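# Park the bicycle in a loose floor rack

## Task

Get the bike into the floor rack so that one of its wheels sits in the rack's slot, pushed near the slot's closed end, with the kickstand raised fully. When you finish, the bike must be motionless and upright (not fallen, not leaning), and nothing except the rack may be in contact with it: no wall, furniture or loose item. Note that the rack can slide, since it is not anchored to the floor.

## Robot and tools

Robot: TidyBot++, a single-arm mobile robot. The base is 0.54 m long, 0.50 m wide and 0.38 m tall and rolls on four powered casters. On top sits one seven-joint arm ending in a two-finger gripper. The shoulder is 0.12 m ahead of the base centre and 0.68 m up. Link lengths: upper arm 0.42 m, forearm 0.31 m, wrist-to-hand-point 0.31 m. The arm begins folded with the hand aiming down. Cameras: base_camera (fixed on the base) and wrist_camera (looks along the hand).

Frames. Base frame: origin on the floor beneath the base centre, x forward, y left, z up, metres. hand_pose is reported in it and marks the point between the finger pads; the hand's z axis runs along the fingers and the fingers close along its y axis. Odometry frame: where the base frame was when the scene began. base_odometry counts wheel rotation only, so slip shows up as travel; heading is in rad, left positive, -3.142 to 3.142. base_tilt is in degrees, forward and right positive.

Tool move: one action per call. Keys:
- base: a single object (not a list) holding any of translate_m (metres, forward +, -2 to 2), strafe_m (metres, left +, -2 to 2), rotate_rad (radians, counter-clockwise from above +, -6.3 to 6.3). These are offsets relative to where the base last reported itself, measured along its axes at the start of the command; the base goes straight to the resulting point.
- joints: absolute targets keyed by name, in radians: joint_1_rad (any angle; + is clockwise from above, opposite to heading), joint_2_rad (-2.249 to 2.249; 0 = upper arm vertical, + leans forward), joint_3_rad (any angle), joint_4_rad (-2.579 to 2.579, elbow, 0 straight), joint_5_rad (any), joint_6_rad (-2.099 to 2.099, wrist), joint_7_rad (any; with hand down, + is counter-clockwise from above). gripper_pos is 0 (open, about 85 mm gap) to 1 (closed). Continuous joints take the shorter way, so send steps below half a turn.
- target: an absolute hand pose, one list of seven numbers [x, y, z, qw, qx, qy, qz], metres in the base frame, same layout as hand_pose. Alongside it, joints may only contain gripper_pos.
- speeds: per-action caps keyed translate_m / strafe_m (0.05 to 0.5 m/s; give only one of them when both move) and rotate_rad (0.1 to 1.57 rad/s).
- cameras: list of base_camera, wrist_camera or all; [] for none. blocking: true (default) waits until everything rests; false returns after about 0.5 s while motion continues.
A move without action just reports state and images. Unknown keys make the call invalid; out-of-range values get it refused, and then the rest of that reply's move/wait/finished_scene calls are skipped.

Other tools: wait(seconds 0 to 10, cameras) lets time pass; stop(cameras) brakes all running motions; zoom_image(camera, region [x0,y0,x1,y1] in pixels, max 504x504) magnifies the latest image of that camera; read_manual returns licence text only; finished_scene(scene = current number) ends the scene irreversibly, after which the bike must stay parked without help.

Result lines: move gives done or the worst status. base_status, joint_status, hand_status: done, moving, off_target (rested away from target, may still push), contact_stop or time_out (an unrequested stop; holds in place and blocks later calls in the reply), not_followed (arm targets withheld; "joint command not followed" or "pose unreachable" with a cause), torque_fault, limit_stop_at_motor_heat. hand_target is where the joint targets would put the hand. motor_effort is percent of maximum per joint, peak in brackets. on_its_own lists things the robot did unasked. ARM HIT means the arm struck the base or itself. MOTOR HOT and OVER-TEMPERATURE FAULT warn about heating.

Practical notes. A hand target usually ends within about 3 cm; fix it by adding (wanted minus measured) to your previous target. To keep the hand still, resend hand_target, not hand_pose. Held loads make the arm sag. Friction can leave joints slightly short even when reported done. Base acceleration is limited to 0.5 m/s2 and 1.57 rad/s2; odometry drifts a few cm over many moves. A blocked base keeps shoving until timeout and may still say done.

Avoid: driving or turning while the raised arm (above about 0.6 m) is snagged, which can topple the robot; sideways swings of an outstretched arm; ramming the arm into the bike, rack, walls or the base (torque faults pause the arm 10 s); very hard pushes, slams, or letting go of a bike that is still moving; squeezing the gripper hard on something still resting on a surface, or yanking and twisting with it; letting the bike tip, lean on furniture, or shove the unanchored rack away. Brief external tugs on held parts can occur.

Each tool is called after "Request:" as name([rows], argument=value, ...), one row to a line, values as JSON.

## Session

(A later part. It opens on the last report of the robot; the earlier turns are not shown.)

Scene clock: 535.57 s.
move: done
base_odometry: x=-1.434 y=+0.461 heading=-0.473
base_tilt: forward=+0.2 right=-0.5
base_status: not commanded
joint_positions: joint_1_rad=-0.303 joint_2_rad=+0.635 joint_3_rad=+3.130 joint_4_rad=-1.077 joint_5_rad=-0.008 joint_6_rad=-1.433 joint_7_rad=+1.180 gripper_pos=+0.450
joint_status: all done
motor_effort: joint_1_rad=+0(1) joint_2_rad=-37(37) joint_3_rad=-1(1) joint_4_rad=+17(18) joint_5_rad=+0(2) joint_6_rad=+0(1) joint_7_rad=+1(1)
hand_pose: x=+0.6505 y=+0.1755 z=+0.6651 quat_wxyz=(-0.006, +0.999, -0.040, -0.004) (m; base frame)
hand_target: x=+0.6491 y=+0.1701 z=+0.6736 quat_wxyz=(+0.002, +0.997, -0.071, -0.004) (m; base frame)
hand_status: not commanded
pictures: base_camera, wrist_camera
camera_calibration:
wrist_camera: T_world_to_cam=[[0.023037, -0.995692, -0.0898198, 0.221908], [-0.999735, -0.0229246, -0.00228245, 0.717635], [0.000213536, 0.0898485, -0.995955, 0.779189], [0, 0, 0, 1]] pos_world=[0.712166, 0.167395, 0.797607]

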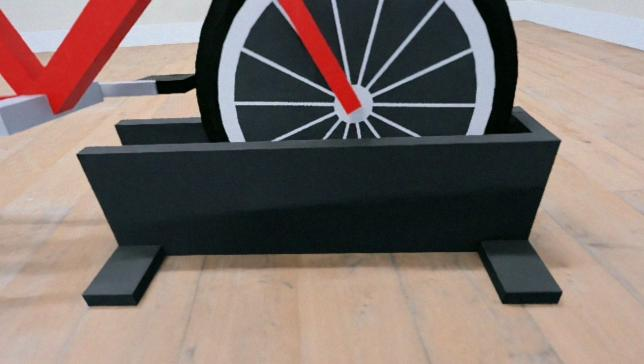

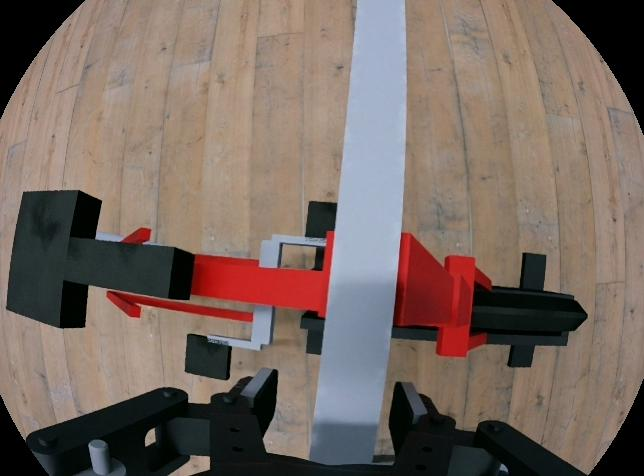

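Request:
move(joints={"joint_1_rad":-0.31,"joint_2_rad":0.636,"joint_3_rad":3.144,"joint_4_rad":-0.759,"joint_5_rad":0.0,"joint_6_rad":-1.77,"joint_7_rad":1.12,"gripper_pos":0.3})

Request:
zoom_image(camera="wrist_camera", region=[0, 140, 330, 440])

Scene clock: 537.90 s.
move: done
base_odometry: x=-1.434 y=+0.461 heading=-0.473
base_tilt: forward=+0.2 right=-0.5
base_status: not commanded
joint_positions: joint_1_rad=-0.303 joint_2_rad=+0.635 joint_3_rad=+3.130 joint_4_rad=-0.774 joint_5_rad=-0.008 joint_6_rad=-1.710 joint_7_rad=+1.180 gripper_pos=+0.300
joint_status: all done
motor_effort: joint_1_rad=+1(1) joint_2_rad=-37(39) joint_3_rad=-1(2) joint_4_rad=+18(19) joint_5_rad=+0(2) joint_6_rad=+0(1) joint_7_rad=+1(2)
hand_pose: x=+0.6574 y=+0.1771 z=+0.7599 quat_wxyz=(-0.011, +0.999, -0.039, +0.008) (m; base frame)
hand_target: x=+0.6447 y=+0.1688 z=+0.7640 quat_wxyz=(+0.005, +0.997, -0.071, -0.011) (m; base frame)
hand_status: not commanded
pictures: base_camera, wrist_camera
camera_calibration:
wrist_camera: T_world_to_cam=[[0.0273132, -0.994901, -0.0970883, 0.23439], [-0.999325, -0.0247902, -0.0270988, 0.743767], [0.0245538, 0.097763, -0.994907, 0.855345], [0, 0, 0, 1]] pos_world=[0.715861, 0.168012, 0.893901]

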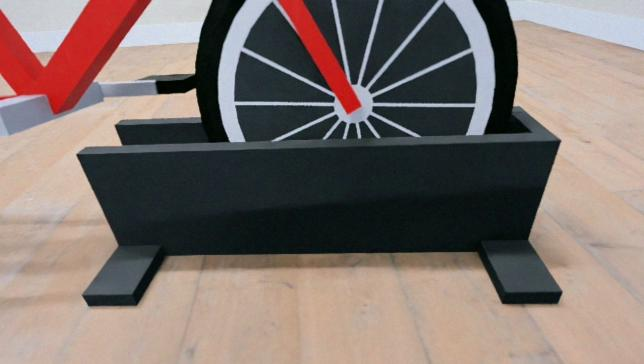

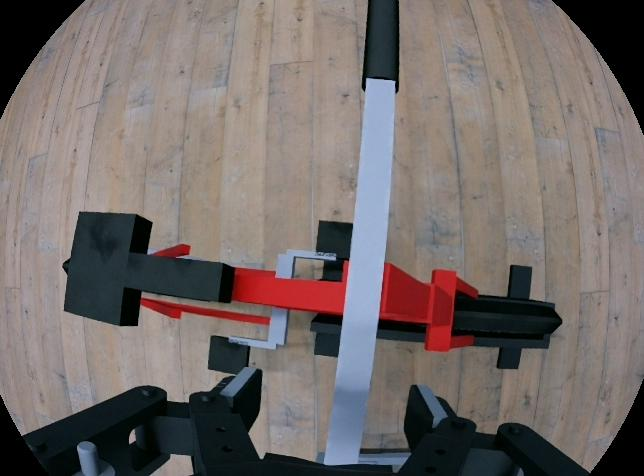

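Scaled by 1.527.

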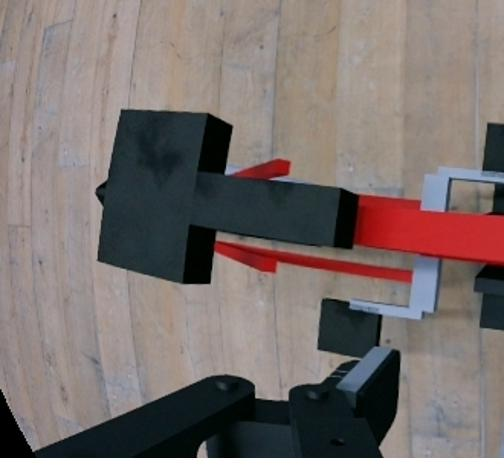

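Request:
move(joints={"joint_1_rad":0.0,"joint_2_rad":0.1,"joint_3_rad":3.144,"joint_4_rad":-1.3,"joint_5_rad":0.0,"joint_6_rad":-1.73,"joint_7_rad":1.57}, base={"translate_m":-0.15}, cameras=[])

Request:
move(base={"strafe_m":1.5}, cameras=["base_camera"])

Request:
move(base={"translate_m":0.9,"rotate_rad":-1.57})

Scene clock: 541.83 s.
move: done
base_odometry: x=-1.568 y=+0.530 heading=-0.473
base_tilt: forward=+0.2 right=-0.5
base_status: done
joint_positions: joint_1_rad=-0.012 joint_2_rad=+0.114 joint_3_rad=+3.130 joint_4_rad=-1.275 joint_5_rad=-0.008 joint_6_rad=-1.713 joint_7_rad=+1.498 gripper_pos=+0.300
joint_status: all done
motor_effort: joint_1_rad=+0(3) joint_2_rad=-19(41) joint_3_rad=+0(2) joint_4_rad=+18(20) joint_5_rad=+1(2) joint_6_rad=+0(3) joint_7_rad=+1(2)
hand_pose: x=+0.4881 y=+0.0121 z=+0.8457 quat_wxyz=(-0.005, +1.000, -0.024, +0.020) (m; base frame)
hand_target: x=+0.4744 y=+0.0005 z=+0.8426 quat_wxyz=(+0.000, +1.000, -0.002, +0.006) (m; base frame)
hand_status: not commanded
pictures: none
No camera images: "cameras" was empty.

Scene clock: 545.87 s.
move: done
base_odometry: x=-0.884 y=+1.865 heading=-0.473
base_tilt: forward=+0.2 right=-0.5
base_status: done
joint_positions: joint_1_rad=-0.004 joint_2_rad=+0.114 joint_3_rad=+3.131 joint_4_rad=-1.275 joint_5_rad=-0.008 joint_6_rad=-1.713 joint_7_rad=+1.501 gripper_pos=+0.300
joint_status: not commanded
motor_effort: joint_1_rad=+1(3) joint_2_rad=-19(21) joint_3_rad=+0(2) joint_4_rad=+18(19) joint_5_rad=+0(2) joint_6_rad=+1(1) joint_7_rad=+1(1)
hand_pose: x=+0.4881 y=+0.0088 z=+0.8458 quat_wxyz=(-0.005, +0.999, -0.027, +0.020) (m; base frame)
hand_target: x=+0.4744 y=+0.0005 z=+0.8426 quat_wxyz=(+0.000, +1.000, -0.002, +0.006) (m; base frame)
hand_status: not commanded
pictures: base_camera

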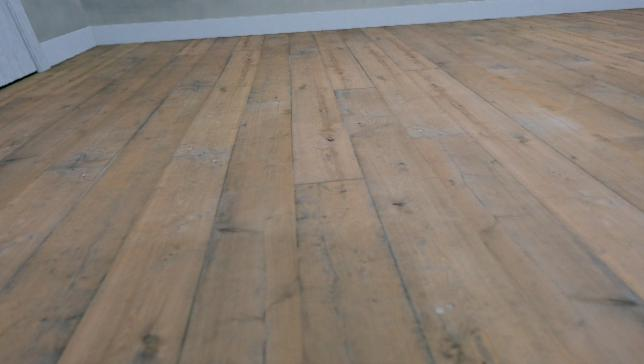

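Scene clock: 549.27 s.
move: done
base_odometry: x=-0.083 y=+1.455 heading=-2.044
base_tilt: forward=+0.2 right=-0.5
base_status: done
joint_positions: joint_1_rad=-0.005 joint_2_rad=+0.106 joint_3_rad=+3.133 joint_4_rad=-1.276 joint_5_rad=-0.008 joint_6_rad=-1.713 joint_7_rad=+1.501 gripper_pos=+0.300
joint_status: not commanded
motor_effort: joint_1_rad=+0(3) joint_2_rad=-19(22) joint_3_rad=+0(2) joint_4_rad=+18(19) joint_5_rad=+1(2) joint_6_rad=+1(2) joint_7_rad=+1(1)
hand_pose: x=+0.4868 y=+0.0086 z=+0.8482 quat_wxyz=(-0.005, +0.999, -0.027, +0.023) (m; base frame)
hand_target: x=+0.4744 y=+0.0005 z=+0.8426 quat_wxyz=(+0.000, +1.000, -0.002, +0.006) (m; base frame)
hand_status: not commanded
pictures: base_camera, wrist_camera
camera_calibration:
wrist_camera: T_world_to_cam=[[0.0530435, -0.995084, -0.0836343, 0.0560811], [-0.99723, -0.0484119, -0.0564687, 0.595554], [0.0521422, 0.0863979, -0.994895, 0.950512], [0, 0, 0, 1]] pos_world=[0.541367, 0.00251502, 0.98398]

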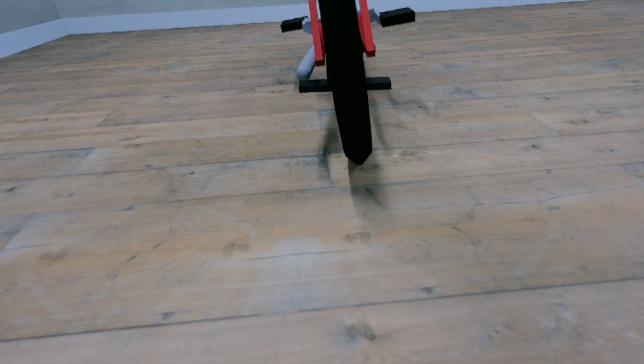

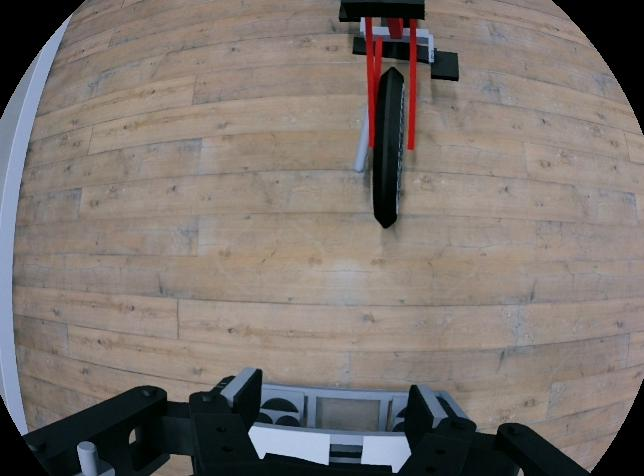

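Request:
zoom_image(camera="base_camera", region=[240, 0, 440, 190])

Request:
zoom_image(camera="wrist_camera", region=[320, 0, 480, 240])

Scaled by 2.520.

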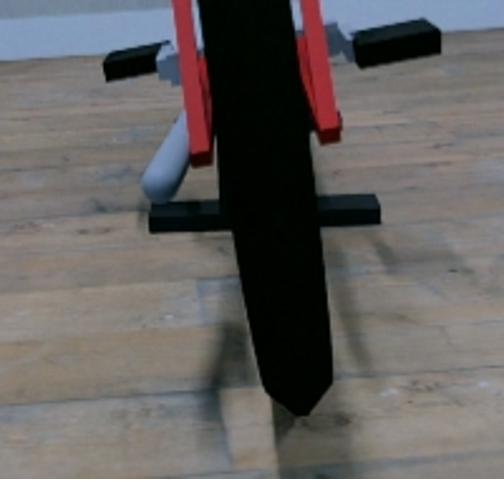

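Scaled by 2.100.

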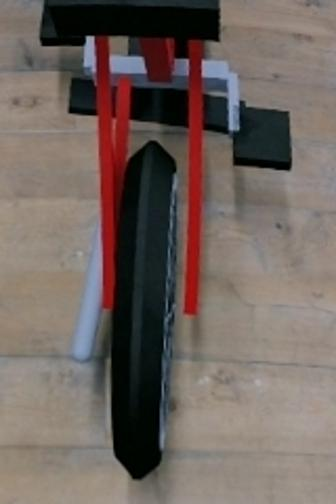

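Request:
move(base={"strafe_m":0.8}, cameras=["base_camera"])

Request:
move(base={"translate_m":0.75,"rotate_rad":-1.57})

Scene clock: 555.00 s.
move: done
base_odometry: x=+0.629 y=+1.090 heading=-2.044
base_tilt: forward=+0.2 right=-0.5
base_status: done
joint_positions: joint_1_rad=-0.002 joint_2_rad=+0.106 joint_3_rad=+3.134 joint_4_rad=-1.276 joint_5_rad=-0.008 joint_6_rad=-1.713 joint_7_rad=+1.501 gripper_pos=+0.300
joint_status: not commanded
motor_effort: joint_1_rad=+0(2) joint_2_rad=-20(20) joint_3_rad=+0(2) joint_4_rad=+19(19) joint_5_rad=+1(2) joint_6_rad=+1(1) joint_7_rad=+1(1)
hand_pose: x=+0.4868 y=+0.0074 z=+0.8482 quat_wxyz=(-0.005, +0.999, -0.029, +0.023) (m; base frame)
hand_target: x=+0.4744 y=+0.0005 z=+0.8426 quat_wxyz=(+0.000, +1.000, -0.002, +0.006) (m; base frame)
hand_status: not commanded
pictures: base_camera

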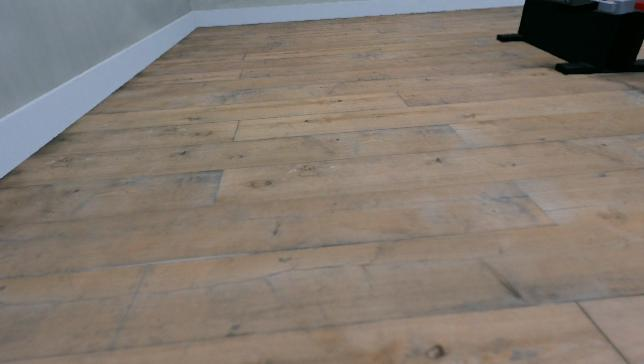

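Scene clock: 558.03 s.
move: done
base_odometry: x=+0.287 y=+0.423 heading=+2.668
base_tilt: forward=+0.2 right=-0.5
base_status: done
joint_positions: joint_1_rad=-0.001 joint_2_rad=+0.105 joint_3_rad=+3.134 joint_4_rad=-1.276 joint_5_rad=-0.008 joint_6_rad=-1.713 joint_7_rad=+1.501 gripper_pos=+0.300
joint_status: not commanded
motor_effort: joint_1_rad=+1(3) joint_2_rad=-19(21) joint_3_rad=+0(2) joint_4_rad=+18(19) joint_5_rad=+0(2) joint_6_rad=+0(2) joint_7_rad=+1(1)
hand_pose: x=+0.4865 y=+0.0067 z=+0.8485 quat_wxyz=(-0.005, +0.999, -0.030, +0.023) (m; base frame)
hand_target: x=+0.4744 y=+0.0005 z=+0.8426 quat_wxyz=(+0.000, +1.000, -0.002, +0.006) (m; base frame)
hand_status: not commanded
pictures: base_camera, wrist_camera
camera_calibration:
wrist_camera: T_world_to_cam=[[0.0477917, -0.995365, -0.0834532, 0.0565697], [-0.997432, -0.0430956, -0.0571958, 0.595869], [0.0533343, 0.0859725, -0.994869, 0.950387], [0, 0, 0, 1]] pos_world=[0.540947, 0.000279731, 0.984312]

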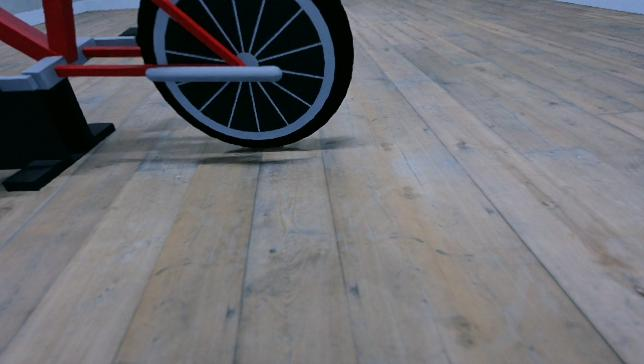

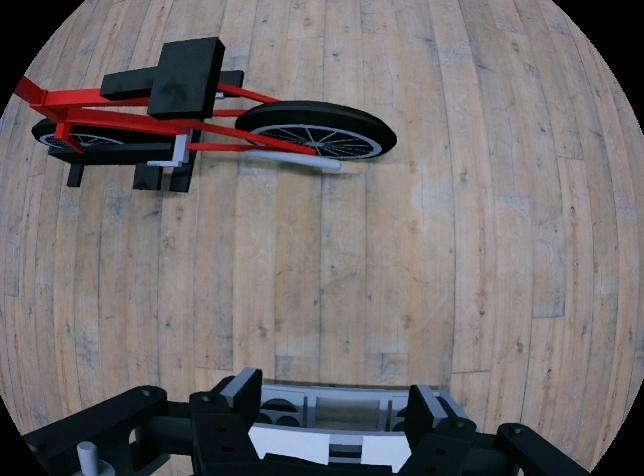

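Request:
zoom_image(camera="base_camera", region=[0, 0, 360, 200])

Scaled by 1.400.

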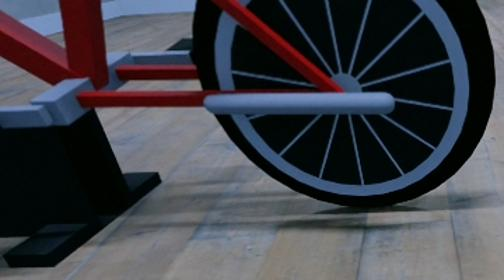

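Request:
finished_scene(scene=1)

The scene is finished: the task was done.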